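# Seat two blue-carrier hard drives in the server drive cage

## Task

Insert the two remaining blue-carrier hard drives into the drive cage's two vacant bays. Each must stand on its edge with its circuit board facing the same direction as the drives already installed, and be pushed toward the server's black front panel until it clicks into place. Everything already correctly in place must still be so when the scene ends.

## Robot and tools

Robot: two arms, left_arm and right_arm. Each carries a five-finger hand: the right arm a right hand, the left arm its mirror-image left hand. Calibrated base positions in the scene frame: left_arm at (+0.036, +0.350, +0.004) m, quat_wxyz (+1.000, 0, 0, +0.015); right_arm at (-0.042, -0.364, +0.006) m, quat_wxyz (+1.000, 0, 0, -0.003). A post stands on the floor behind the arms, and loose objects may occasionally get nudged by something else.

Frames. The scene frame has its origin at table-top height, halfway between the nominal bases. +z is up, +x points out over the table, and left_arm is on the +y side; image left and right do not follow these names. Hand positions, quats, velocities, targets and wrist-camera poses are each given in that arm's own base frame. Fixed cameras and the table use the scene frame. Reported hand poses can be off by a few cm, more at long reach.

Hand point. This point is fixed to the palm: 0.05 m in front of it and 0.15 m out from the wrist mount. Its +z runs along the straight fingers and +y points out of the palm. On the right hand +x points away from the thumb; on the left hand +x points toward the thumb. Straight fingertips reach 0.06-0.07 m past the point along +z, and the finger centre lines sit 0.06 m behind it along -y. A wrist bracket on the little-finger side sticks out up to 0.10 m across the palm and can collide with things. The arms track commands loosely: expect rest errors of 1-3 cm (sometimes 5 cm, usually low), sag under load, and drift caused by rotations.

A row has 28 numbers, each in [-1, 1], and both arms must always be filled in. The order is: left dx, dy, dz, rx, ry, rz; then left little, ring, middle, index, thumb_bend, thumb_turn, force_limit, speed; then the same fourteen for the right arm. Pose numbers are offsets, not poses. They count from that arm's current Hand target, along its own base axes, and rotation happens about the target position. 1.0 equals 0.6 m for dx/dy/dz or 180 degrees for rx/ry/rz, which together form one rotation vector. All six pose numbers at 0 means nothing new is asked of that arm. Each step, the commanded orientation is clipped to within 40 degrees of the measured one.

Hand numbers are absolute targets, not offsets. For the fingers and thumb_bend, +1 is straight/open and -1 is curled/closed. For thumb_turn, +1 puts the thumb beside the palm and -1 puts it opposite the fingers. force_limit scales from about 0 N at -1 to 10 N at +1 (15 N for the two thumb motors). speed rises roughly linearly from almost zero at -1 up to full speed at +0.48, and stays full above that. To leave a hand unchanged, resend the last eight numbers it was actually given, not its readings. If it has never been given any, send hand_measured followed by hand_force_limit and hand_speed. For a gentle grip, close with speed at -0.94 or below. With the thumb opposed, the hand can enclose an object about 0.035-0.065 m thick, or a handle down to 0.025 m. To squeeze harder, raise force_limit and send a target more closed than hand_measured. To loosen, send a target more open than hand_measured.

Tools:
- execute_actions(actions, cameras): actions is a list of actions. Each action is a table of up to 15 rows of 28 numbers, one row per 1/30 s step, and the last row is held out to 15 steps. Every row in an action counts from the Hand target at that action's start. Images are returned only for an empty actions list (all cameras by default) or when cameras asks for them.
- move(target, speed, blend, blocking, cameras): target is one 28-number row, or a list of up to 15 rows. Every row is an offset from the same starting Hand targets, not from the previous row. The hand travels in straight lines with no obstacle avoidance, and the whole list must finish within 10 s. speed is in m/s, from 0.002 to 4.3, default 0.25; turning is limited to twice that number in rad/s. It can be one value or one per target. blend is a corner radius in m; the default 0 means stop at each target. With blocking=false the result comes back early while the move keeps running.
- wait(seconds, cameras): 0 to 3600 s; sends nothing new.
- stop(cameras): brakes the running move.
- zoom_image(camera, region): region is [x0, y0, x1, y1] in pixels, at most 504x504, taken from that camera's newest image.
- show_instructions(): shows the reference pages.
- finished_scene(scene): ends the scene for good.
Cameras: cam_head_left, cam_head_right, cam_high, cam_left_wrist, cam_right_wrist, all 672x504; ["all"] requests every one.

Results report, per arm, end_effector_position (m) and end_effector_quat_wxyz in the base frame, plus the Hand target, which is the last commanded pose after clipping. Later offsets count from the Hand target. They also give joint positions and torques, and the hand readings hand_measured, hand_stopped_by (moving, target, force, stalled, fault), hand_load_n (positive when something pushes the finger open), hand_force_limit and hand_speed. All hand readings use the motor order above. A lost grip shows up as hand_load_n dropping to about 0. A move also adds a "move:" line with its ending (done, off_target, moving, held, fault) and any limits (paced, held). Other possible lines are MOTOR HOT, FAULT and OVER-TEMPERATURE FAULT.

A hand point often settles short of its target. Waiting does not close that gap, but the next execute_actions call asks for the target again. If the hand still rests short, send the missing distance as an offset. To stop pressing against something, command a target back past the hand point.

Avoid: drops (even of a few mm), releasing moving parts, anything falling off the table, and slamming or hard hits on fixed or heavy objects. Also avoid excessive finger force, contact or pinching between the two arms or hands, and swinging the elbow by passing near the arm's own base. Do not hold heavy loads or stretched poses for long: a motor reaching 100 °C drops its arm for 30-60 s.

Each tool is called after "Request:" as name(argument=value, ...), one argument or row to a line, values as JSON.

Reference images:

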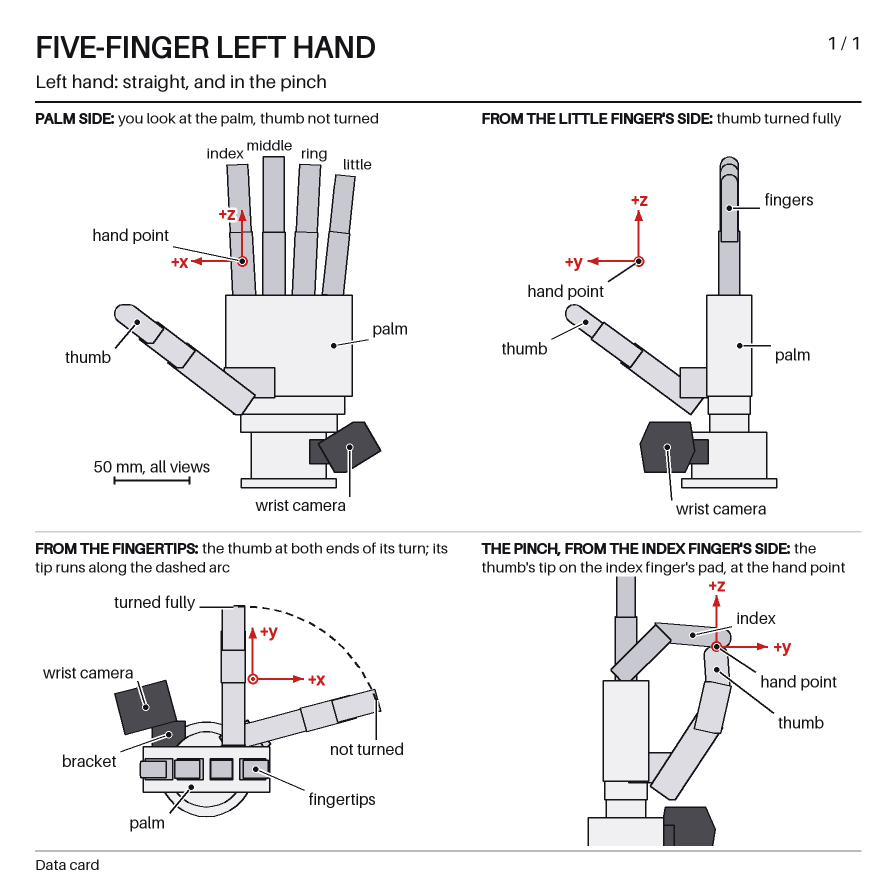

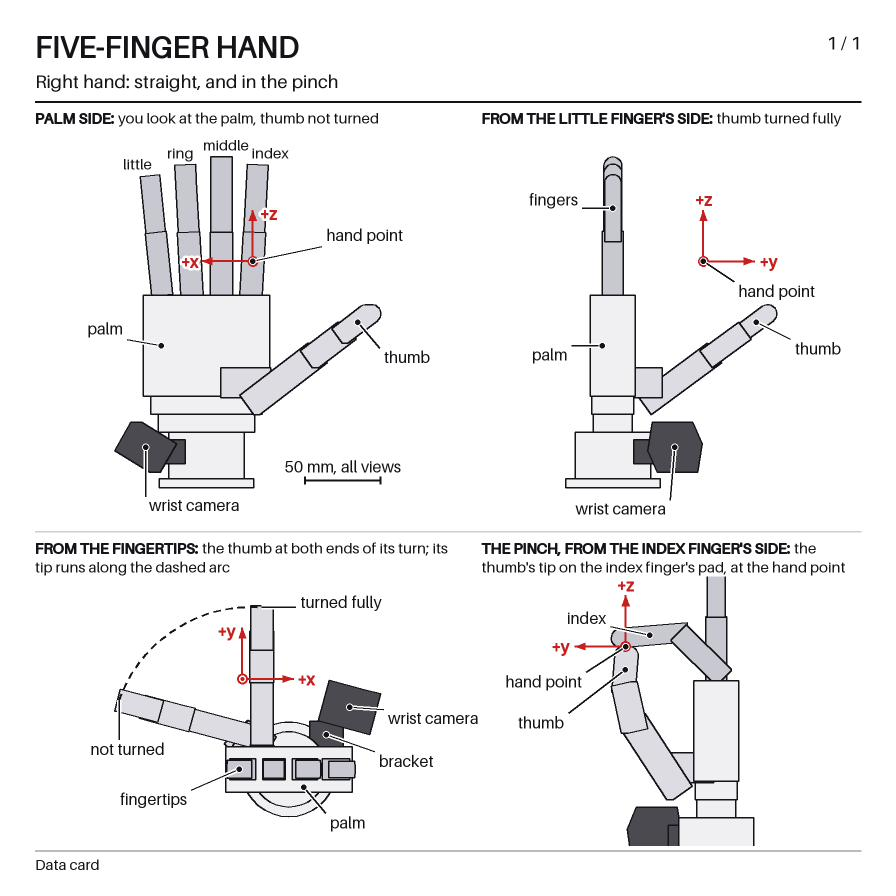

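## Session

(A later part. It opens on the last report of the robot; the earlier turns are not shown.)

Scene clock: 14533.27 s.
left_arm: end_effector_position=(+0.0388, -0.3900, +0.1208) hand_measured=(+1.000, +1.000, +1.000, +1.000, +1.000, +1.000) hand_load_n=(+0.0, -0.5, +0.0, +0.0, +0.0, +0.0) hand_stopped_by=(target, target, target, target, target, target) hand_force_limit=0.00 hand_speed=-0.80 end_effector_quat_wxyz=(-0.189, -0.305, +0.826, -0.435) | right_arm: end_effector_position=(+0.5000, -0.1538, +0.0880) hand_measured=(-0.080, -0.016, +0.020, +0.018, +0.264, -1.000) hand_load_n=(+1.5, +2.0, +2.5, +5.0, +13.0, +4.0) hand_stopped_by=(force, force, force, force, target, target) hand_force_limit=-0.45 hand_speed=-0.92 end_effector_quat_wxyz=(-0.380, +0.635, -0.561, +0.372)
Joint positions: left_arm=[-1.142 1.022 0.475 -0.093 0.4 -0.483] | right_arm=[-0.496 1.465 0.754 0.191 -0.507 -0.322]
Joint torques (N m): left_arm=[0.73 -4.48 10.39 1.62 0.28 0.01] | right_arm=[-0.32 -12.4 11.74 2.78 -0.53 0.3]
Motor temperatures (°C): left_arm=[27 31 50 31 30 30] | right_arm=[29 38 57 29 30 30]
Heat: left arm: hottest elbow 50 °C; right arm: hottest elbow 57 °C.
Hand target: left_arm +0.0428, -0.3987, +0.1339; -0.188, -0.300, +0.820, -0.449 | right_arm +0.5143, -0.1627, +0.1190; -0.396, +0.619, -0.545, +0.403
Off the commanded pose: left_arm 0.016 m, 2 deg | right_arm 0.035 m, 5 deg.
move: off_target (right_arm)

Request:
move(
  target=[0,0,0,0,0,0,1,1,1,1,1,1,0,-0.8,0,0,-0.01,0,0,0,-0.5,-0.5,-0.5,-0.6,0.26,-1,-0.45,-0.92],
  speed=0.02,
)

Request:
move(
  target=[0,0,0,0,0,0,1,1,1,1,1,1,0,-0.8,0,0,-0.01,0,0,0,-0.5,-0.5,-0.5,-0.6,0.26,-1,-0.45,-0.92],
  speed=0.02,
)

Scene clock: 14539.83 s.
left_arm: end_effector_position=(+0.0388, -0.3900, +0.1208) hand_measured=(+1.000, +1.000, +1.000, +1.000, +1.000, +1.000) hand_load_n=(+0.0, +0.0, +0.0, +0.0, +0.0, +0.0) hand_stopped_by=(target, target, target, target, target, target) hand_force_limit=0.00 hand_speed=-0.80 end_effector_quat_wxyz=(-0.189, -0.305, +0.826, -0.435) | right_arm: end_effector_position=(+0.5021, -0.1551, +0.0864) hand_measured=(-0.080, -0.016, +0.020, +0.018, +0.264, -1.000) hand_load_n=(+2.0, +2.0, +2.5, +5.0, +13.5, +3.5) hand_stopped_by=(force, force, force, force, target, target) hand_force_limit=-0.45 hand_speed=-0.92 end_effector_quat_wxyz=(-0.382, +0.633, -0.559, +0.375)
Joint positions: left_arm=[-1.142 1.022 0.475 -0.093 0.4 -0.483] | right_arm=[-0.497 1.475 0.752 0.212 -0.507 -0.319]
Joint torques (N m): left_arm=[0.73 -4.48 10.37 1.63 0.28 0.01] | right_arm=[0.21 -11.93 11.26 3.08 -0.56 0.31]
Motor temperatures (°C): left_arm=[27 31 50 31 30 30] | right_arm=[29 38 56 29 30 30]
Heat: left arm: hottest elbow 50 °C; right arm: hottest elbow 56 °C.
Hand target: left_arm +0.0428, -0.3987, +0.1339; -0.188, -0.300, +0.820, -0.449 | right_arm +0.5144, -0.1629, +0.1130; -0.396, +0.619, -0.545, +0.404
Off the commanded pose: left_arm 0.016 m, 2 deg | right_arm 0.030 m, 4 deg.
move: off_target (right_arm)

Scene clock: 14540.57 s.
left_arm: end_effector_position=(+0.0388, -0.3900, +0.1208) hand_measured=(+1.000, +1.000, +1.000, +1.000, +1.000, +1.000) hand_load_n=(+0.0, +0.0, +0.0, +0.0, +0.0, +0.0) hand_stopped_by=(target, target, target, target, target, target) hand_force_limit=0.00 hand_speed=-0.80 end_effector_quat_wxyz=(-0.189, -0.305, +0.826, -0.435) | right_arm: end_effector_position=(+0.5035, -0.1549, +0.0857) hand_measured=(-0.080, -0.016, +0.020, +0.018, +0.264, -1.000) hand_load_n=(+2.5, +2.5, +2.5, +5.0, +13.0, +3.5) hand_stopped_by=(force, force, force, force, target, target) hand_force_limit=-0.45 hand_speed=-0.92 end_effector_quat_wxyz=(-0.385, +0.630, -0.558, +0.378)
Joint positions: left_arm=[-1.142 1.022 0.475 -0.093 0.4 -0.483] | right_arm=[-0.497 1.48 0.748 0.233 -0.509 -0.311]
Joint torques (N m): left_arm=[0.67 -4.48 10.37 1.63 0.28 0.01] | right_arm=[-0.67 -11.52 10.81 3.1 -0.38 0.23]
Motor temperatures (°C): left_arm=[27 31 50 31 30 30] | right_arm=[29 38 56 29 30 30]
Heat: left arm: hottest elbow 50 °C; right arm: hottest elbow 56 °C.
Hand target: left_arm +0.0428, -0.3987, +0.1339; -0.188, -0.300, +0.820, -0.449 | right_arm +0.5143, -0.1628, +0.1070; -0.396, +0.619, -0.546, +0.403
Off the commanded pose: left_arm 0.016 m, 2 deg | right_arm 0.025 m, 4 deg.
move: off_target (right_arm)

Request:
execute_actions(
  actions=[],
  cameras=["cam_right_wrist","cam_high"],
)

Request:
zoom_image(
  camera="cam_high",
  region=[110, 270, 220, 370],
)

Scene clock: 14546.30 s.
left_arm: end_effector_position=(+0.0388, -0.3900, +0.1208) hand_measured=(+1.000, +1.000, +1.000, +1.000, +1.000, +1.000) hand_load_n=(+0.0, +0.0, +0.0, +0.0, +0.0, +0.0) hand_stopped_by=(target, target, target, target, target, target) hand_force_limit=0.00 hand_speed=-0.80 end_effector_quat_wxyz=(-0.189, -0.305, +0.826, -0.435) | right_arm: end_effector_position=(+0.5035, -0.1550, +0.0855) hand_measured=(-0.080, -0.016, +0.020, +0.018, +0.264, -1.000) hand_load_n=(+2.5, +2.0, +2.5, +5.0, +13.0, +3.0) hand_stopped_by=(force, force, force, force, target, target) hand_force_limit=-0.45 hand_speed=-0.92 end_effector_quat_wxyz=(-0.385, +0.630, -0.558, +0.378)
Joint positions: left_arm=[-1.142 1.022 0.475 -0.093 0.4 -0.483] | right_arm=[-0.497 1.48 0.748 0.233 -0.509 -0.311]
Joint velocities: within noise
Joint torques (N m): left_arm=[0.67 -4.48 10.39 1.65 0.28 0.01] | right_arm=[0.38 -11.99 11.07 3.1 -0.42 0.19]
Motor temperatures (°C): left_arm=[27 31 50 31 30 30] | right_arm=[29 38 56 29 30 30]
Heat: left arm: hottest elbow 50 °C; right arm: hottest elbow 56 °C.
Hand target: left_arm +0.0428, -0.3987, +0.1339; -0.188, -0.300, +0.820, -0.449 | right_arm +0.5143, -0.1628, +0.1069; -0.396, +0.619, -0.546, +0.403
Off the commanded pose: left_arm 0.016 m, 2 deg | right_arm 0.025 m, 4 deg.
camera_calibration:
cam_right_wrist: T_world_to_cam=[[-0.40354, -0.32524, -0.8552, 0.22218], [-0.64632, 0.76292, 0.01483, 0.43777], [0.64763, 0.55872, -0.51808, -0.0826]] pos_world=[0.42609, -0.21557, 0.14072]
Images, in order (width x height): cam_high 672x504, cam_right_wrist 672x504.

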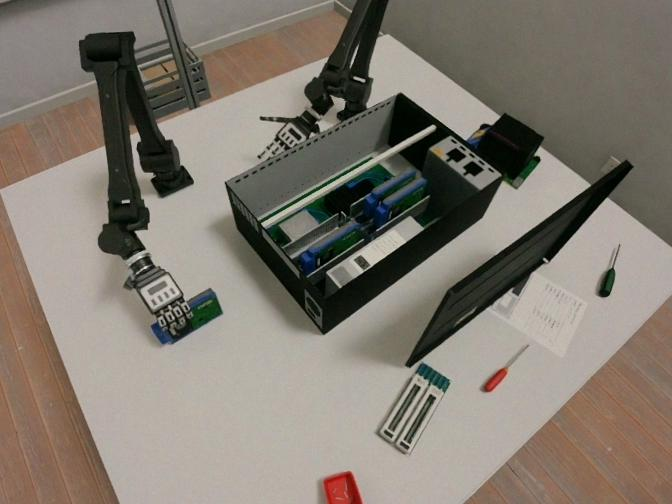

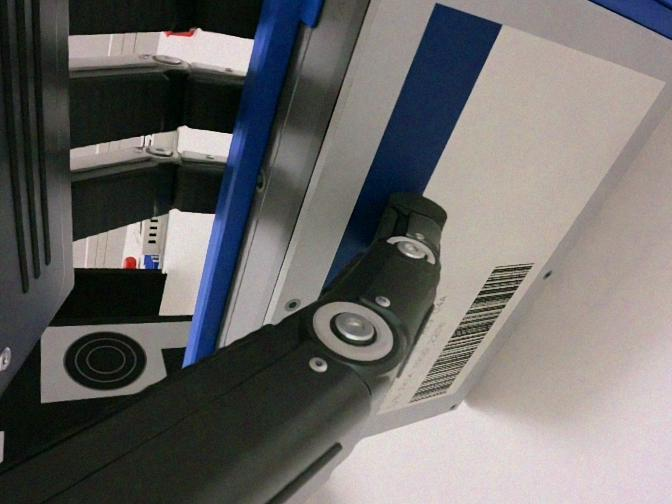

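Scaled by 4.582 from the camera's image (finer frame: 960x720).

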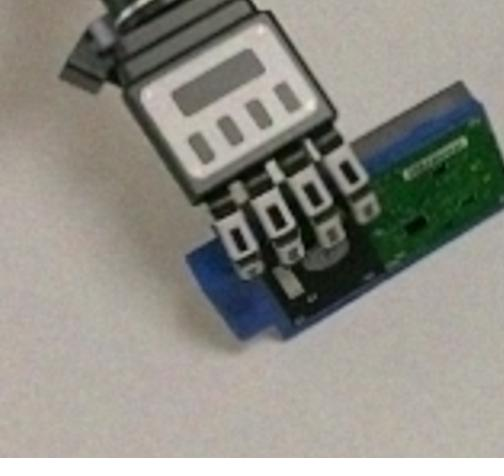

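Request:
execute_actions(
  actions=[
    [[0,0,0,0,0,0,1,1,1,1,1,1,0,-0.8,0,0,0,0,0,0,-0.5,-0.5,-0.5,-0.6,0.29,-1,-0.45,-0.92]],
  ],
  cameras=["cam_right_wrist"],
)

Scene clock: 14556.17 s.
left_arm: end_effector_position=(+0.0388, -0.3900, +0.1208) hand_measured=(+1.000, +1.000, +1.000, +1.000, +1.000, +1.000) hand_load_n=(+0.0, +0.0, +0.0, +0.0, +0.0, +0.0) hand_stopped_by=(target, target, target, target, target, target) hand_force_limit=0.00 hand_speed=-0.80 end_effector_quat_wxyz=(-0.189, -0.305, +0.826, -0.435) | right_arm: end_effector_position=(+0.5035, -0.1549, +0.0855) hand_measured=(-0.080, -0.016, +0.020, +0.018, +0.294, -1.000) hand_load_n=(+2.0, +1.5, +2.0, +3.5, +10.5, +3.0) hand_stopped_by=(force, force, force, force, force, target) hand_force_limit=-0.45 hand_speed=-0.92 end_effector_quat_wxyz=(-0.385, +0.630, -0.559, +0.378)
Joint positions: left_arm=[-1.142 1.022 0.475 -0.093 0.4 -0.483] | right_arm=[-0.497 1.48 0.748 0.233 -0.509 -0.311]
Joint torques (N m): left_arm=[0.67 -4.48 10.39 1.63 0.28 0.01] | right_arm=[-0.44 -11.4 11.02 3 -0.44 0.27]
Motor temperatures (°C): left_arm=[27 31 50 31 30 30] | right_arm=[29 37 55 29 30 30]
Heat: left arm: hottest elbow 50 °C; right arm: hottest elbow 55 °C.
Hand target: left_arm +0.0428, -0.3987, +0.1339; -0.188, -0.300, +0.820, -0.449 | right_arm +0.5143, -0.1628, +0.1069; -0.396, +0.619, -0.545, +0.403
Off the commanded pose: left_arm 0.016 m, 2 deg | right_arm 0.025 m, 4 deg.
Step readings (end_effector_position of left_arm | right_arm):
0: (+0.0388, -0.3900, +0.1208) | (+0.5035, -0.1550, +0.0855)
1: (+0.0388, -0.3900, +0.1208) | (+0.5035, -0.1549, +0.0855)
2: (+0.0388, -0.3900, +0.1208) | (+0.5035, -0.1549, +0.0855)
4: (+0.0388, -0.3900, +0.1208) | (+0.5035, -0.1549, +0.0855)
8: (+0.0388, -0.3900, +0.1208) | (+0.5035, -0.1549, +0.0855)
15: (+0.0388, -0.3900, +0.1208) | (+0.5035, -0.1549, +0.0855)
cam_right_wrist: T_world_to_cam=[[-0.40368, -0.32487, -0.85528, 0.22224], [-0.64618, 0.76304, 0.01516, 0.43769], [0.64769, 0.55878, -0.51794, -0.08268]] pos_world=[0.42609, -0.21557, 0.14062]

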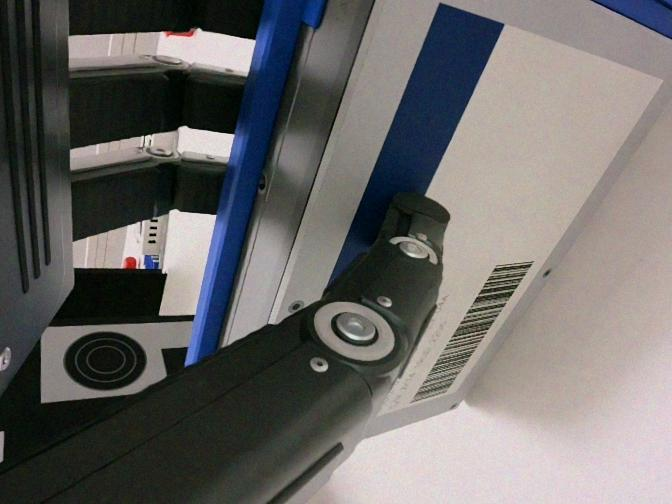

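Request:
execute_actions(
  actions=[
    [[0,0,0,0,0,0,1,1,1,1,1,1,0,-0.8,0,0,0,0,0,0,-0.5,-0.5,-0.5,-0.6,0.34,-1,-0.45,-0.92]],
  ],
)

Request:
execute_actions(
  actions=[
    [[0,0,0,0,0,0,1,1,1,1,1,1,0,-0.8,0,0,0,0,0,0,-0.5,-0.5,-0.5,-0.6,0.38,-1,-0.45,-0.92]],
  ],
  cameras=["cam_right_wrist"],
)

Scene clock: 14564.03 s.
left_arm: end_effector_position=(+0.0388, -0.3900, +0.1208) hand_measured=(+1.000, +1.000, +1.000, +1.000, +1.000, +1.000) hand_load_n=(+0.0, +0.0, +0.0, +0.0, +0.0, -0.5) hand_stopped_by=(target, target, target, target, target, target) hand_force_limit=0.00 hand_speed=-0.80 end_effector_quat_wxyz=(-0.189, -0.305, +0.826, -0.435) | right_arm: end_effector_position=(+0.5044, -0.1557, +0.0864) hand_measured=(-0.080, -0.016, +0.018, +0.018, +0.342, -1.000) hand_load_n=(+1.0, +0.0, +1.0, +1.5, +5.0, +1.0) hand_stopped_by=(force, force, force, force, force, target) hand_force_limit=-0.45 hand_speed=-0.92 end_effector_quat_wxyz=(-0.386, +0.629, -0.557, +0.380)
Joint positions: left_arm=[-1.142 1.022 0.475 -0.093 0.4 -0.483] | right_arm=[-0.498 1.481 0.748 0.24 -0.51 -0.31]
Joint torques (N m): left_arm=[0.73 -4.48 10.39 1.63 0.28 0.01] | right_arm=[0.91 -12.81 11.02 2.67 -0.35 0.15]
Heat: left arm: hottest elbow 50 °C; right arm: hottest elbow 54 °C.
Hand target: left_arm +0.0428, -0.3987, +0.1339; -0.188, -0.300, +0.820, -0.449 | right_arm +0.5143, -0.1627, +0.1069; -0.396, +0.619, -0.546, +0.403
Off the commanded pose: left_arm 0.016 m, 2 deg | right_arm 0.024 m, 3 deg.
Step readings (end_effector_position of left_arm | right_arm):
0: (+0.0388, -0.3900, +0.1208) | (+0.5035, -0.1549, +0.0855)
1: (+0.0388, -0.3900, +0.1208) | (+0.5035, -0.1549, +0.0855)
2: (+0.0388, -0.3900, +0.1208) | (+0.5035, -0.1549, +0.0855)
4: (+0.0388, -0.3900, +0.1208) | (+0.5035, -0.1549, +0.0855)
8: (+0.0388, -0.3900, +0.1208) | (+0.5035, -0.1549, +0.0855)
15: (+0.0388, -0.3900, +0.1208) | (+0.5042, -0.1556, +0.0862)

Scene clock: 14564.73 s.
left_arm: end_effector_position=(+0.0388, -0.3900, +0.1208) hand_measured=(+1.000, +1.000, +1.000, +1.000, +1.000, +1.000) hand_load_n=(+0.0, +0.0, +0.0, +0.0, +0.0, +0.0) hand_stopped_by=(target, target, target, target, target, target) hand_force_limit=0.00 hand_speed=-0.80 end_effector_quat_wxyz=(-0.189, -0.305, +0.826, -0.435) | right_arm: end_effector_position=(+0.5060, -0.1559, +0.0885) hand_measured=(-0.080, -0.016, +0.018, +0.018, +0.380, -1.000) hand_load_n=(+0.0, +0.0, +0.0, +0.5, +1.5, +0.5) hand_stopped_by=(force, force, force, force, target, target) hand_force_limit=-0.45 hand_speed=-0.92 end_effector_quat_wxyz=(-0.388, +0.628, -0.554, +0.384)
Joint positions: left_arm=[-1.142 1.022 0.475 -0.093 0.4 -0.483] | right_arm=[-0.498 1.481 0.748 0.251 -0.513 -0.308]
Joint torques (N m): left_arm=[0.73 -4.48 10.4 1.63 0.28 0.01] | right_arm=[1.08 -12.22 10.7 2.3 -0.23 0.24]
Heat: left arm: hottest elbow 50 °C; right arm: hottest elbow 54 °C.
Hand target: left_arm +0.0428, -0.3987, +0.1339; -0.188, -0.300, +0.820, -0.449 | right_arm +0.5143, -0.1627, +0.1068; -0.396, +0.619, -0.546, +0.403
Off the commanded pose: left_arm 0.016 m, 2 deg | right_arm 0.021 m, 3 deg.
Step readings (end_effector_position of left_arm | right_arm):
0: (+0.0388, -0.3900, +0.1208) | (+0.5044, -0.1557, +0.0864)
1: (+0.0388, -0.3900, +0.1208) | (+0.5044, -0.1557, +0.0864)
2: (+0.0388, -0.3900, +0.1208) | (+0.5044, -0.1557, +0.0864)
4: (+0.0388, -0.3900, +0.1208) | (+0.5044, -0.1556, +0.0865)
8: (+0.0388, -0.3900, +0.1208) | (+0.5049, -0.1557, +0.0871)
15: (+0.0388, -0.3900, +0.1208) | (+0.5060, -0.1559, +0.0885)
cam_right_wrist: T_world_to_cam=[[-0.39007, -0.32888, -0.86005, 0.2185], [-0.64724, 0.76228, 0.00206, 0.4416], [0.65492, 0.55746, -0.51021, -0.08679]] pos_world=[0.4279, -0.21638, 0.14273]

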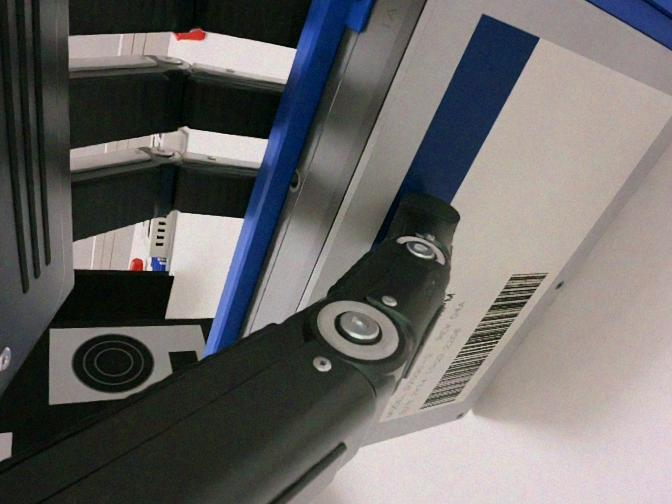

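Request:
zoom_image(
  camera="cam_high",
  region=[145, 280, 225, 350],
)

This scene's latest camera images include none from cam_high. They are from: cam_right_wrist. cam_high's image comes with the result of a call that names it in "cameras".

Request:
execute_actions(
  actions=[],
  cameras=["cam_high","cam_right_wrist"],
)

Request:
zoom_image(
  camera="cam_high",
  region=[145, 280, 225, 350],
)

Scene clock: 14588.87 s.
left_arm: end_effector_position=(+0.0388, -0.3900, +0.1208) hand_measured=(+1.000, +1.000, +1.000, +1.000, +1.000, +1.000) hand_load_n=(-0.5, +0.0, +0.0, +0.0, +0.0, +0.0) hand_stopped_by=(target, target, target, target, target, target) hand_force_limit=0.00 hand_speed=-0.80 end_effector_quat_wxyz=(-0.189, -0.305, +0.826, -0.435) | right_arm: end_effector_position=(+0.5060, -0.1559, +0.0885) hand_measured=(-0.080, -0.016, +0.018, +0.018, +0.380, -1.000) hand_load_n=(+0.0, +0.0, +0.0, +0.5, +2.0, +0.5) hand_stopped_by=(force, force, force, force, target, target) hand_force_limit=-0.45 hand_speed=-0.92 end_effector_quat_wxyz=(-0.388, +0.628, -0.554, +0.384)
Joint positions: left_arm=[-1.142 1.022 0.475 -0.093 0.4 -0.483] | right_arm=[-0.498 1.481 0.748 0.251 -0.513 -0.308]
Joint velocities: within noise
Joint torques (N m): left_arm=[0.67 -4.48 10.37 1.63 0.28 0.01] | right_arm=[0.21 -12.51 11.26 2.51 -0.25 0.16]
Motor temperatures (°C): left_arm=[27 31 50 31 30 30] | right_arm=[29 37 53 29 30 30]
Heat: left arm: hottest elbow 50 °C; right arm: hottest elbow 53 °C.
Hand target: left_arm +0.0428, -0.3987, +0.1339; -0.188, -0.300, +0.820, -0.449 | right_arm +0.5143, -0.1627, +0.1068; -0.396, +0.619, -0.546, +0.403
Off the commanded pose: left_arm 0.016 m, 2 deg | right_arm 0.021 m, 3 deg.
camera_calibration:
cam_right_wrist: T_world_to_cam=[[-0.39007, -0.32888, -0.86005, 0.2185], [-0.64724, 0.76228, 0.00206, 0.4416], [0.65492, 0.55746, -0.51021, -0.08679]] pos_world=[0.4279, -0.21638, 0.14273]
Images, in order (width x height): cam_high 672x504, cam_right_wrist 672x504.

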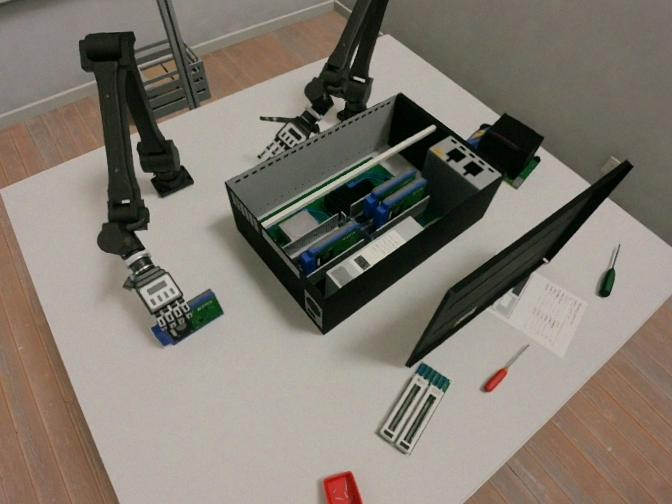

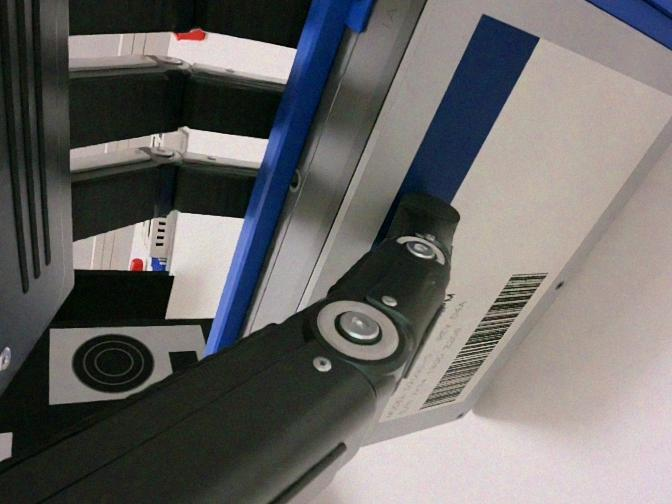

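Scaled by 6.300 from the camera's image (finer frame: 960x720).

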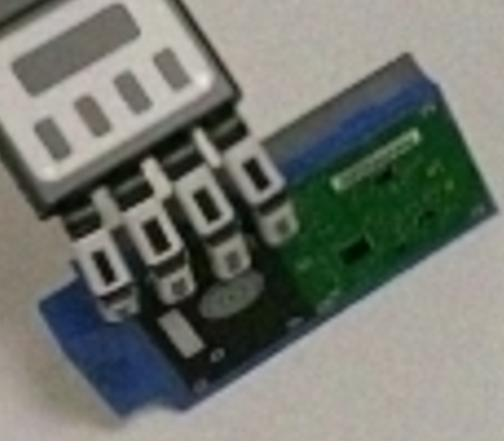

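Request:
execute_actions(
  actions=[
    [[0,0,0,0,0,0,1,1,1,1,1,1,0,-0.8,0,0,0,0,0,0,-0.5,-0.5,-0.5,-0.6,0.41,-1,-0.45,-0.92]],
  ],
)

Request:
move(
  target=[0,0,0,0,0,0,1,1,1,1,1,1,0,-0.8,0,0,0.0167,0,-0.02,0,-0.5,-0.5,-0.5,-0.6,0.41,-1,-0.45,-0.92],
  speed=0.02,
  cameras=["cam_right_wrist","cam_high"],
)

Scene clock: 14607.20 s.
left_arm: end_effector_position=(+0.0388, -0.3900, +0.1208) hand_measured=(+1.000, +1.000, +1.000, +1.000, +1.000, +1.000) hand_load_n=(+0.0, +0.0, +0.0, +0.0, -0.5, +0.0) hand_stopped_by=(target, target, target, target, target, target) hand_force_limit=0.00 hand_speed=-0.80 end_effector_quat_wxyz=(-0.189, -0.305, +0.826, -0.435) | right_arm: end_effector_position=(+0.5067, -0.1561, +0.0894) hand_measured=(-0.080, -0.016, +0.018, +0.018, +0.410, -1.000) hand_load_n=(+0.0, +0.0, +0.0, +0.0, +1.0, +0.5) hand_stopped_by=(force, force, force, force, target, target) hand_force_limit=-0.45 hand_speed=-0.92 end_effector_quat_wxyz=(-0.389, +0.628, -0.553, +0.385)
Joint positions: left_arm=[-1.142 1.022 0.475 -0.093 0.4 -0.483] | right_arm=[-0.498 1.481 0.748 0.255 -0.513 -0.307]
Joint torques (N m): left_arm=[0.79 -4.48 10.4 1.63 0.28 0.01] | right_arm=[0.56 -11.93 11.19 2.28 -0.2 0.16]
Heat: left arm: hottest elbow 50 °C; right arm: hottest elbow 52 °C.
Hand target: left_arm +0.0428, -0.3987, +0.1339; -0.188, -0.300, +0.820, -0.449 | right_arm +0.5143, -0.1627, +0.1068; -0.396, +0.619, -0.546, +0.403
Off the commanded pose: left_arm 0.016 m, 2 deg | right_arm 0.020 m, 3 deg.
Step readings (end_effector_position of left_arm | right_arm):
0: (+0.0388, -0.3900, +0.1208) | (+0.5060, -0.1559, +0.0885)
1: (+0.0388, -0.3900, +0.1208) | (+0.5060, -0.1559, +0.0885)
2: (+0.0388, -0.3900, +0.1208) | (+0.5060, -0.1559, +0.0885)
4: (+0.0388, -0.3900, +0.1208) | (+0.5061, -0.1560, +0.0886)
8: (+0.0388, -0.3900, +0.1208) | (+0.5065, -0.1561, +0.0892)
15: (+0.0388, -0.3900, +0.1208) | (+0.5067, -0.1561, +0.0894)

Scene clock: 14609.20 s.
left_arm: end_effector_position=(+0.0388, -0.3900, +0.1208) hand_measured=(+1.000, +1.000, +1.000, +1.000, +1.000, +1.000) hand_load_n=(+0.0, +0.0, +0.0, +0.0, +0.0, +0.0) hand_stopped_by=(target, target, target, target, target, target) hand_force_limit=0.00 hand_speed=-0.80 end_effector_quat_wxyz=(-0.189, -0.305, +0.826, -0.435) | right_arm: end_effector_position=(+0.5142, -0.1604, +0.1051) hand_measured=(-0.080, -0.016, +0.018, +0.018, +0.410, -1.000) hand_load_n=(+0.0, +0.0, +0.0, +0.0, +1.0, +0.0) hand_stopped_by=(force, force, force, force, target, target) hand_force_limit=-0.45 hand_speed=-0.92 end_effector_quat_wxyz=(-0.406, +0.615, -0.537, +0.411)
Joint positions: left_arm=[-1.142 1.022 0.475 -0.093 0.4 -0.483] | right_arm=[-0.506 1.476 0.738 0.342 -0.532 -0.282]
Joint torques (N m): left_arm=[0.67 -4.42 10.37 1.63 0.28 0.01] | right_arm=[-0.21 -12.22 9.48 2.07 -0.32 0.22]
Heat: left arm: hottest elbow 50 °C; right arm: hottest elbow 52 °C.
Hand target: left_arm +0.0428, -0.3987, +0.1339; -0.188, -0.300, +0.820, -0.449 | right_arm +0.5143, -0.1627, +0.1169; -0.413, +0.606, -0.533, +0.423
Off the commanded pose: left_arm 0.016 m, 2 deg | right_arm 0.012 m, 2 deg.
move: off_target (right_arm)
cam_right_wrist: T_world_to_cam=[[-0.32165, -0.3378, -0.88455, 0.20043], [-0.64455, 0.76245, -0.05679, 0.45505], [0.69361, 0.55188, -0.46297, -0.10704]] pos_world=[0.43201, -0.22018, 0.15358]
Images, in order (width x height): cam_high 672x504, cam_right_wrist 672x504.

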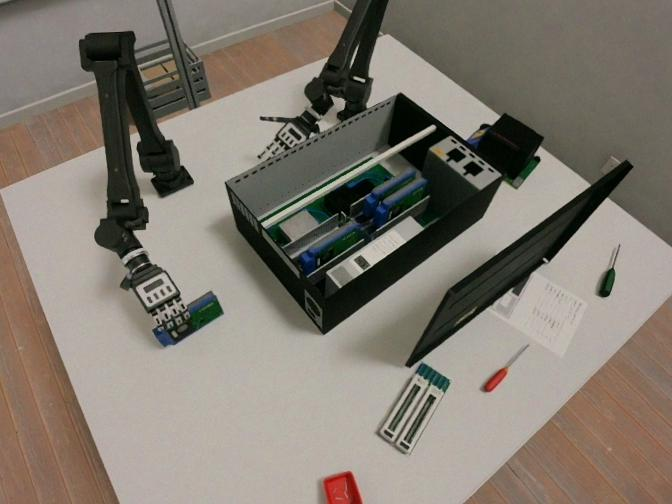

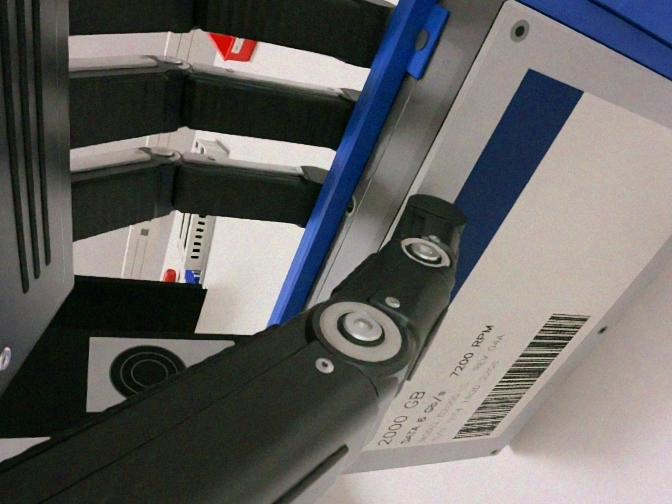

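Request:
zoom_image(
  camera="cam_right_wrist",
  region=[240, 0, 560, 240],
)

Request:
zoom_image(
  camera="cam_right_wrist",
  region=[350, 280, 672, 504],
)

Scaled by 1.575 from the camera's image (finer frame: 960x720).

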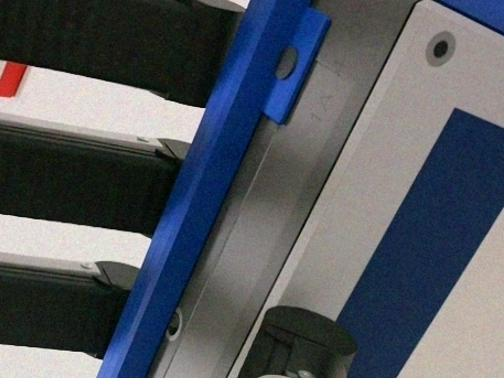

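Scaled by 1.565 from the camera's image (finer frame: 960x720).

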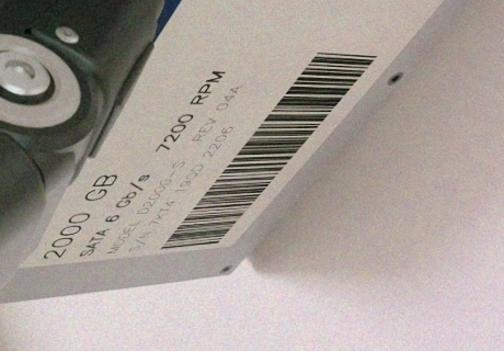

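Request:
zoom_image(
  camera="cam_high",
  region=[145, 280, 235, 350],
)

Scaled by 5.600 from the camera's image (finer frame: 960x720).

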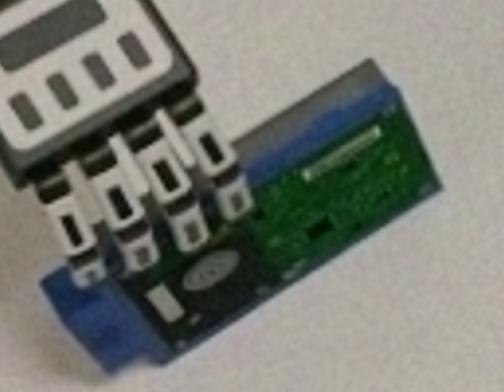

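Request:
move(
  target=[0,0,0,0,0,0,1,1,1,1,1,1,0,-0.8,-0.004,0,-0.015,0.02,0,0,-0.5,-0.5,-0.5,-0.6,0.41,-1,-0.45,-0.92],
  speed=0.02,
  cameras=["cam_right_wrist","cam_high"],
)

Request:
zoom_image(
  camera="cam_high",
  region=[145, 280, 235, 350],
)

Scene clock: 14676.00 s.
left_arm: end_effector_position=(+0.0388, -0.3900, +0.1208) hand_measured=(+1.000, +1.000, +1.000, +1.000, +1.000, +1.000) hand_load_n=(+0.0, +0.0, +0.0, +0.0, +0.0, +0.0) hand_stopped_by=(target, target, target, target, target, target) hand_force_limit=0.00 hand_speed=-0.80 end_effector_quat_wxyz=(-0.189, -0.305, +0.826, -0.435) | right_arm: end_effector_position=(+0.5139, -0.1615, +0.1126) hand_measured=(-0.080, -0.016, +0.018, +0.018, +0.410, -1.000) hand_load_n=(+0.0, +0.0, +0.0, +0.0, +0.5, +0.0) hand_stopped_by=(force, force, force, force, target, target) hand_force_limit=-0.45 hand_speed=-0.92 end_effector_quat_wxyz=(-0.428, +0.599, -0.540, +0.408)
Joint positions: left_arm=[-1.142 1.022 0.475 -0.093 0.4 -0.483] | right_arm=[-0.525 1.476 0.734 0.378 -0.569 -0.23]
Joint torques (N m): left_arm=[0.67 -4.54 10.39 1.63 0.28 0.01] | right_arm=[-0.5 -9.47 9.17 2.1 -0.27 0.16]
Heat: left arm: hottest elbow 50 °C; right arm: hottest elbow 52 °C.
Hand target: left_arm +0.0428, -0.3987, +0.1339; -0.188, -0.300, +0.820, -0.449 | right_arm +0.5120, -0.1629, +0.1080; -0.431, +0.593, -0.546, +0.406
Off the commanded pose: left_arm 0.016 m, 2 deg | right_arm 0.005 m, 1 deg.
move: done
cam_right_wrist: T_world_to_cam=[[-0.29493, -0.29651, -0.90835, 0.20212], [-0.64225, 0.76538, -0.04131, 0.45365], [0.70748, 0.5712, -0.41617, -0.11189]] pos_world=[0.43012, -0.22337, 0.15577]
Images, in order (width x height): cam_high 672x504, cam_right_wrist 672x504.

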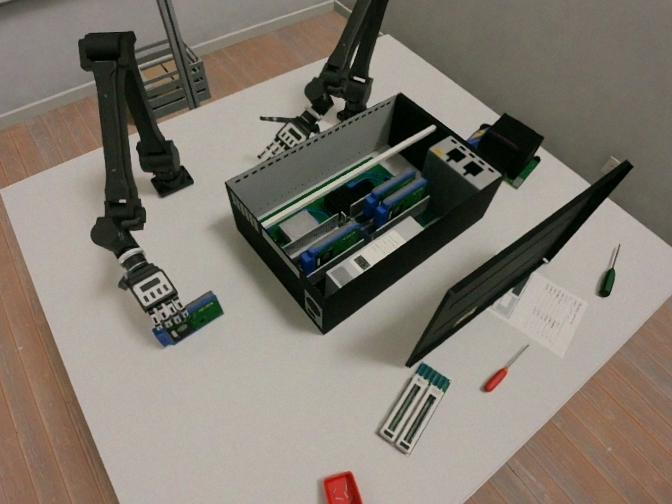

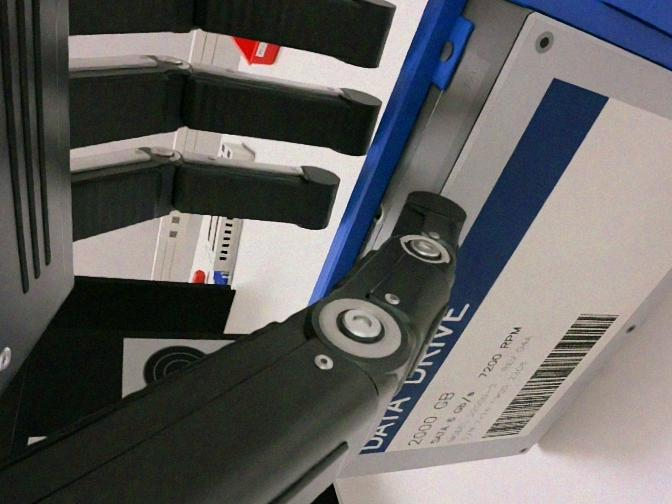

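Scaled by 5.600 from the camera's image (finer frame: 960x720).

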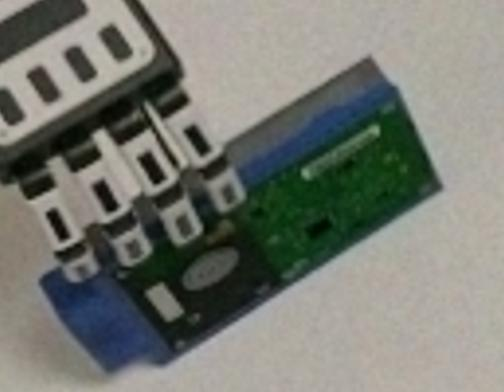

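Request:
move(
  target=[0,0,0,0,0,0,1,1,1,1,1,1,0,-0.8,0,0,-0.02,0,0,0,-0.5,-0.5,-0.5,-0.6,0.41,-1,-0.45,-0.92],
  speed=0.02,
  cameras=["cam_right_wrist"],
)

Scene clock: 14684.73 s.
left_arm: end_effector_position=(+0.0388, -0.3900, +0.1208) hand_measured=(+1.000, +1.000, +1.000, +1.000, +1.000, +1.000) hand_load_n=(+0.0, +0.0, +0.0, +0.0, +0.0, +0.0) hand_stopped_by=(target, target, target, target, target, target) hand_force_limit=0.00 hand_speed=-0.80 end_effector_quat_wxyz=(-0.189, -0.305, +0.826, -0.435) | right_arm: end_effector_position=(+0.5166, -0.1625, +0.1118) hand_measured=(-0.080, -0.016, +0.018, +0.018, +0.410, -1.000) hand_load_n=(+0.0, +0.0, +0.0, +0.0, -1.0, +0.5) hand_stopped_by=(force, force, force, force, target, target) hand_force_limit=-0.45 hand_speed=-0.92 end_effector_quat_wxyz=(-0.433, +0.595, -0.534, +0.416)
Joint positions: left_arm=[-1.142 1.022 0.475 -0.093 0.4 -0.483] | right_arm=[-0.526 1.489 0.727 0.423 -0.572 -0.223]
Joint torques (N m): left_arm=[0.67 -4.48 10.39 1.62 0.28 0.01] | right_arm=[-0.03 -8.64 8.47 2.03 -0.11 0.13]
Heat: left arm: hottest elbow 50 °C; right arm: hottest elbow 52 °C.
Hand target: left_arm +0.0428, -0.3987, +0.1339; -0.188, -0.300, +0.820, -0.449 | right_arm +0.5119, -0.1629, +0.0960; -0.431, +0.593, -0.546, +0.406
Off the commanded pose: left_arm 0.016 m, 2 deg | right_arm 0.016 m, 2 deg.
move: off_target (right_arm)
cam_right_wrist: T_world_to_cam=[[-0.27483, -0.30127, -0.91307, 0.19134], [-0.64144, 0.76487, -0.0593, 0.45768], [0.71625, 0.56939, -0.40346, -0.11987]] pos_world=[0.43202, -0.22417, 0.15348]

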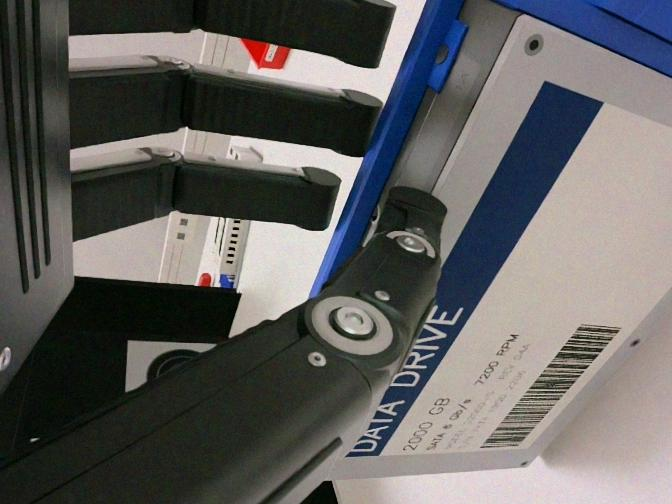

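Request:
move(
  target=[0,0,0,0,0,0,1,1,1,1,1,1,0,-0.8,0,0,0.025,0,0,0,-0.5,-0.5,-0.5,-0.6,0.41,-1,-0.45,-0.92],
  speed=0.03,
)

Request:
move(
  target=[0,0,0,0,0,0,1,1,1,1,1,1,0,-0.8,0,0,0,0,0,0,0.15,0.15,0.15,0.15,0.41,-1,-0.45,-0.8],
  speed=0.03,
  cameras=["cam_right_wrist","cam_high"],
)

Request:
zoom_image(
  camera="cam_high",
  region=[145, 280, 235, 350],
)

Scene clock: 14718.47 s.
left_arm: end_effector_position=(+0.0388, -0.3900, +0.1208) hand_measured=(+1.000, +1.000, +1.000, +1.000, +1.000, +1.000) hand_load_n=(+0.0, +0.0, -0.5, +0.0, +0.0, +0.0) hand_stopped_by=(target, target, target, target, target, target) hand_force_limit=0.00 hand_speed=-0.80 end_effector_quat_wxyz=(-0.189, -0.305, +0.826, -0.435) | right_arm: end_effector_position=(+0.5140, -0.1609, +0.1110) hand_measured=(-0.080, -0.016, +0.018, +0.018, +0.410, -1.000) hand_load_n=(+0.0, +0.0, +0.0, +0.0, -1.0, +0.0) hand_stopped_by=(force, force, force, force, target, target) hand_force_limit=-0.45 hand_speed=-0.92 end_effector_quat_wxyz=(-0.431, +0.596, -0.539, +0.410)
Joint positions: left_arm=[-1.142 1.022 0.475 -0.093 0.4 -0.483] | right_arm=[-0.526 1.482 0.727 0.401 -0.573 -0.223]
Joint torques (N m): left_arm=[0.67 -4.48 10.39 1.65 0.28 0.01] | right_arm=[0.56 -9.7 9.87 0.73 -0.06 0.12]
Heat: left arm: hottest elbow 50 °C; right arm: hottest elbow 50 °C.
Hand target: left_arm +0.0428, -0.3987, +0.1339; -0.188, -0.300, +0.820, -0.449 | right_arm +0.5120, -0.1627, +0.1110; -0.431, +0.593, -0.546, +0.406
Off the commanded pose: left_arm 0.016 m, 2 deg | right_arm 0.003 m, 1 deg.
move: done

Scene clock: 14719.17 s.
left_arm: end_effector_position=(+0.0388, -0.3900, +0.1208) hand_measured=(+1.000, +1.000, +1.000, +1.000, +1.000, +1.000) hand_load_n=(+0.5, +0.0, +0.0, +0.0, +0.0, +0.0) hand_stopped_by=(target, target, target, target, target, target) hand_force_limit=0.00 hand_speed=-0.80 end_effector_quat_wxyz=(-0.189, -0.305, +0.826, -0.435) | right_arm: end_effector_position=(+0.5139, -0.1610, +0.1109) hand_measured=(+0.150, +0.150, +0.150, +0.150, +0.410, -1.000) hand_load_n=(+0.0, +0.0, +0.0, +0.0, -1.0, -0.5) hand_stopped_by=(target, target, target, target, target, target) hand_force_limit=-0.45 hand_speed=-0.80 end_effector_quat_wxyz=(-0.431, +0.596, -0.539, +0.410)
Joint positions: left_arm=[-1.142 1.022 0.475 -0.093 0.4 -0.483] | right_arm=[-0.526 1.482 0.727 0.4 -0.573 -0.223]
Joint torques (N m): left_arm=[0.67 -4.48 10.39 1.63 0.28 0.01] | right_arm=[0.09 -10.46 9.98 1.2 -0.17 0.09]
Heat: left arm: hottest elbow 50 °C; right arm: hottest elbow 50 °C.
Hand target: left_arm +0.0428, -0.3987, +0.1339; -0.188, -0.300, +0.820, -0.449 | right_arm +0.5119, -0.1629, +0.1110; -0.431, +0.593, -0.546, +0.406
Off the commanded pose: left_arm 0.016 m, 2 deg | right_arm 0.003 m, 1 deg.
move: done
cam_right_wrist: T_world_to_cam=[[-0.28716, -0.2936, -0.91178, 0.19772], [-0.64208, 0.76536, -0.04424, 0.45355], [0.71083, 0.57273, -0.4083, -0.11526]] pos_world=[0.42992, -0.22307, 0.15328]
Images, in order (width x height): cam_high 672x504, cam_right_wrist 672x504.

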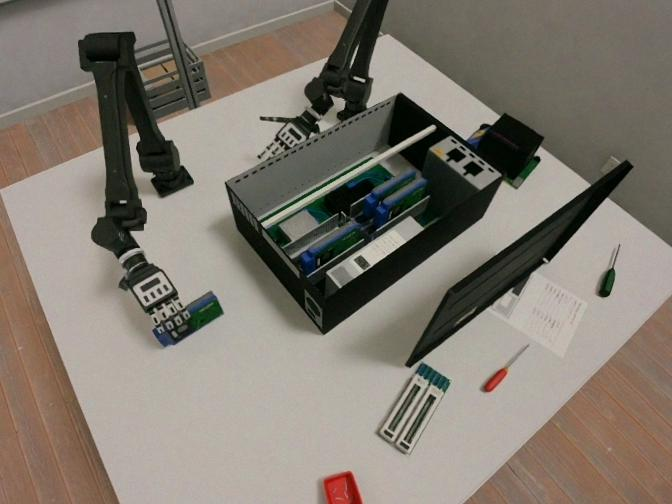

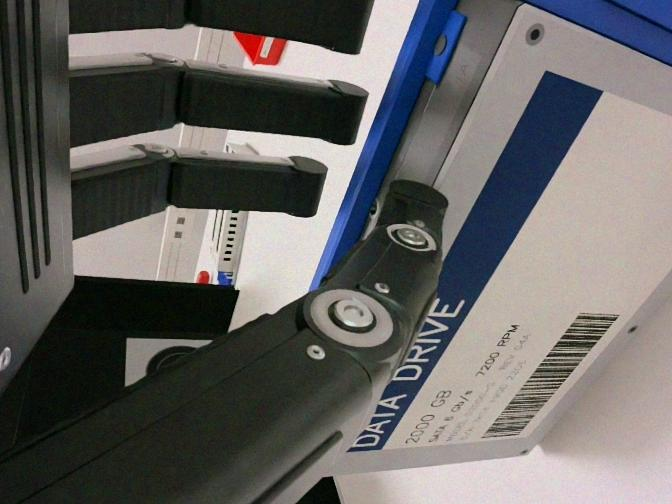

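Scaled by 5.600 from the camera's image (finer frame: 960x720).

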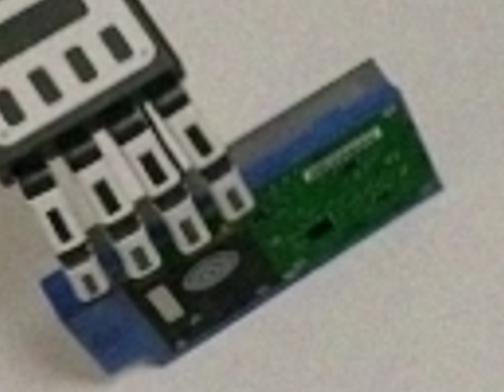

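Request:
move(
  target=[0,0,0,0,0,0,1,1,1,1,1,1,0,-0.8,0,0,-0.02,0,0,0,0.15,0.15,0.15,0.15,0.41,-1,-0.45,-0.8],
  speed=0.02,
  cameras=["cam_right_wrist","cam_high"],
)

Request:
zoom_image(
  camera="cam_high",
  region=[145, 280, 235, 350],
)

Scene clock: 14727.67 s.
left_arm: end_effector_position=(+0.0388, -0.3900, +0.1208) hand_measured=(+1.000, +1.000, +1.000, +1.000, +1.000, +1.000) hand_load_n=(+0.0, +0.0, +0.0, +0.0, +0.0, +0.0) hand_stopped_by=(target, target, target, target, target, target) hand_force_limit=0.00 hand_speed=-0.80 end_effector_quat_wxyz=(-0.189, -0.305, +0.826, -0.435) | right_arm: end_effector_position=(+0.5153, -0.1619, +0.1119) hand_measured=(+0.150, +0.150, +0.150, +0.150, +0.410, -1.000) hand_load_n=(-0.5, -0.5, +0.0, +0.0, -0.5, +0.0) hand_stopped_by=(target, target, target, target, target, target) hand_force_limit=-0.45 hand_speed=-0.80 end_effector_quat_wxyz=(-0.432, +0.596, -0.536, +0.413)
Joint positions: left_arm=[-1.142 1.022 0.475 -0.093 0.4 -0.483] | right_arm=[-0.526 1.485 0.727 0.412 -0.573 -0.223]
Joint torques (N m): left_arm=[0.73 -4.48 10.37 1.65 0.28 0.01] | right_arm=[-0.67 -8.12 8.83 2.14 -0.15 0.11]
Heat: left arm: hottest elbow 50 °C; right arm: hottest elbow 50 °C.
Hand target: left_arm +0.0428, -0.3987, +0.1339; -0.188, -0.300, +0.820, -0.449 | right_arm +0.5119, -0.1629, +0.0991; -0.431, +0.593, -0.546, +0.406
Off the commanded pose: left_arm 0.016 m, 2 deg | right_arm 0.013 m, 1 deg.
move: off_target (right_arm)
cam_right_wrist: T_world_to_cam=[[-0.27996, -0.29785, -0.91264, 0.19437], [-0.64168, 0.76515, -0.05288, 0.45579], [0.71405, 0.57081, -0.40534, -0.11769]] pos_world=[0.43092, -0.22367, 0.15378]
Images, in order (width x height): cam_high 672x504, cam_right_wrist 672x504.

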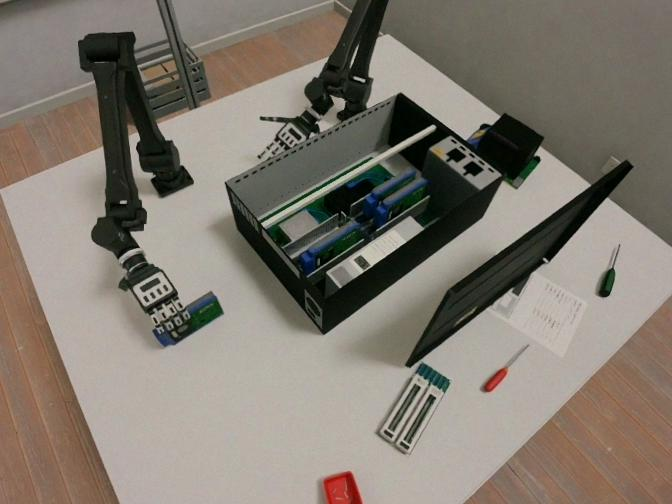

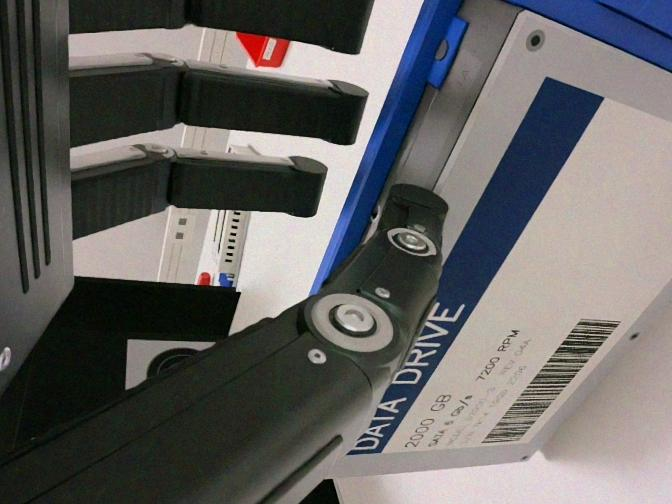

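Scaled by 5.600 from the camera's image (finer frame: 960x720).

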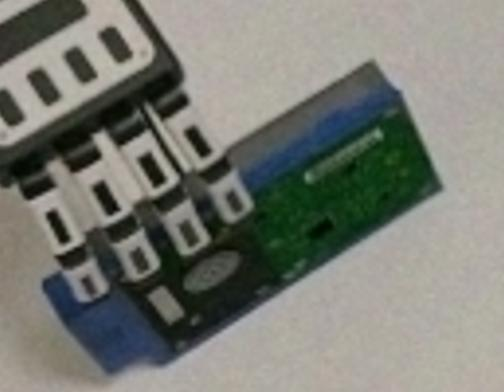

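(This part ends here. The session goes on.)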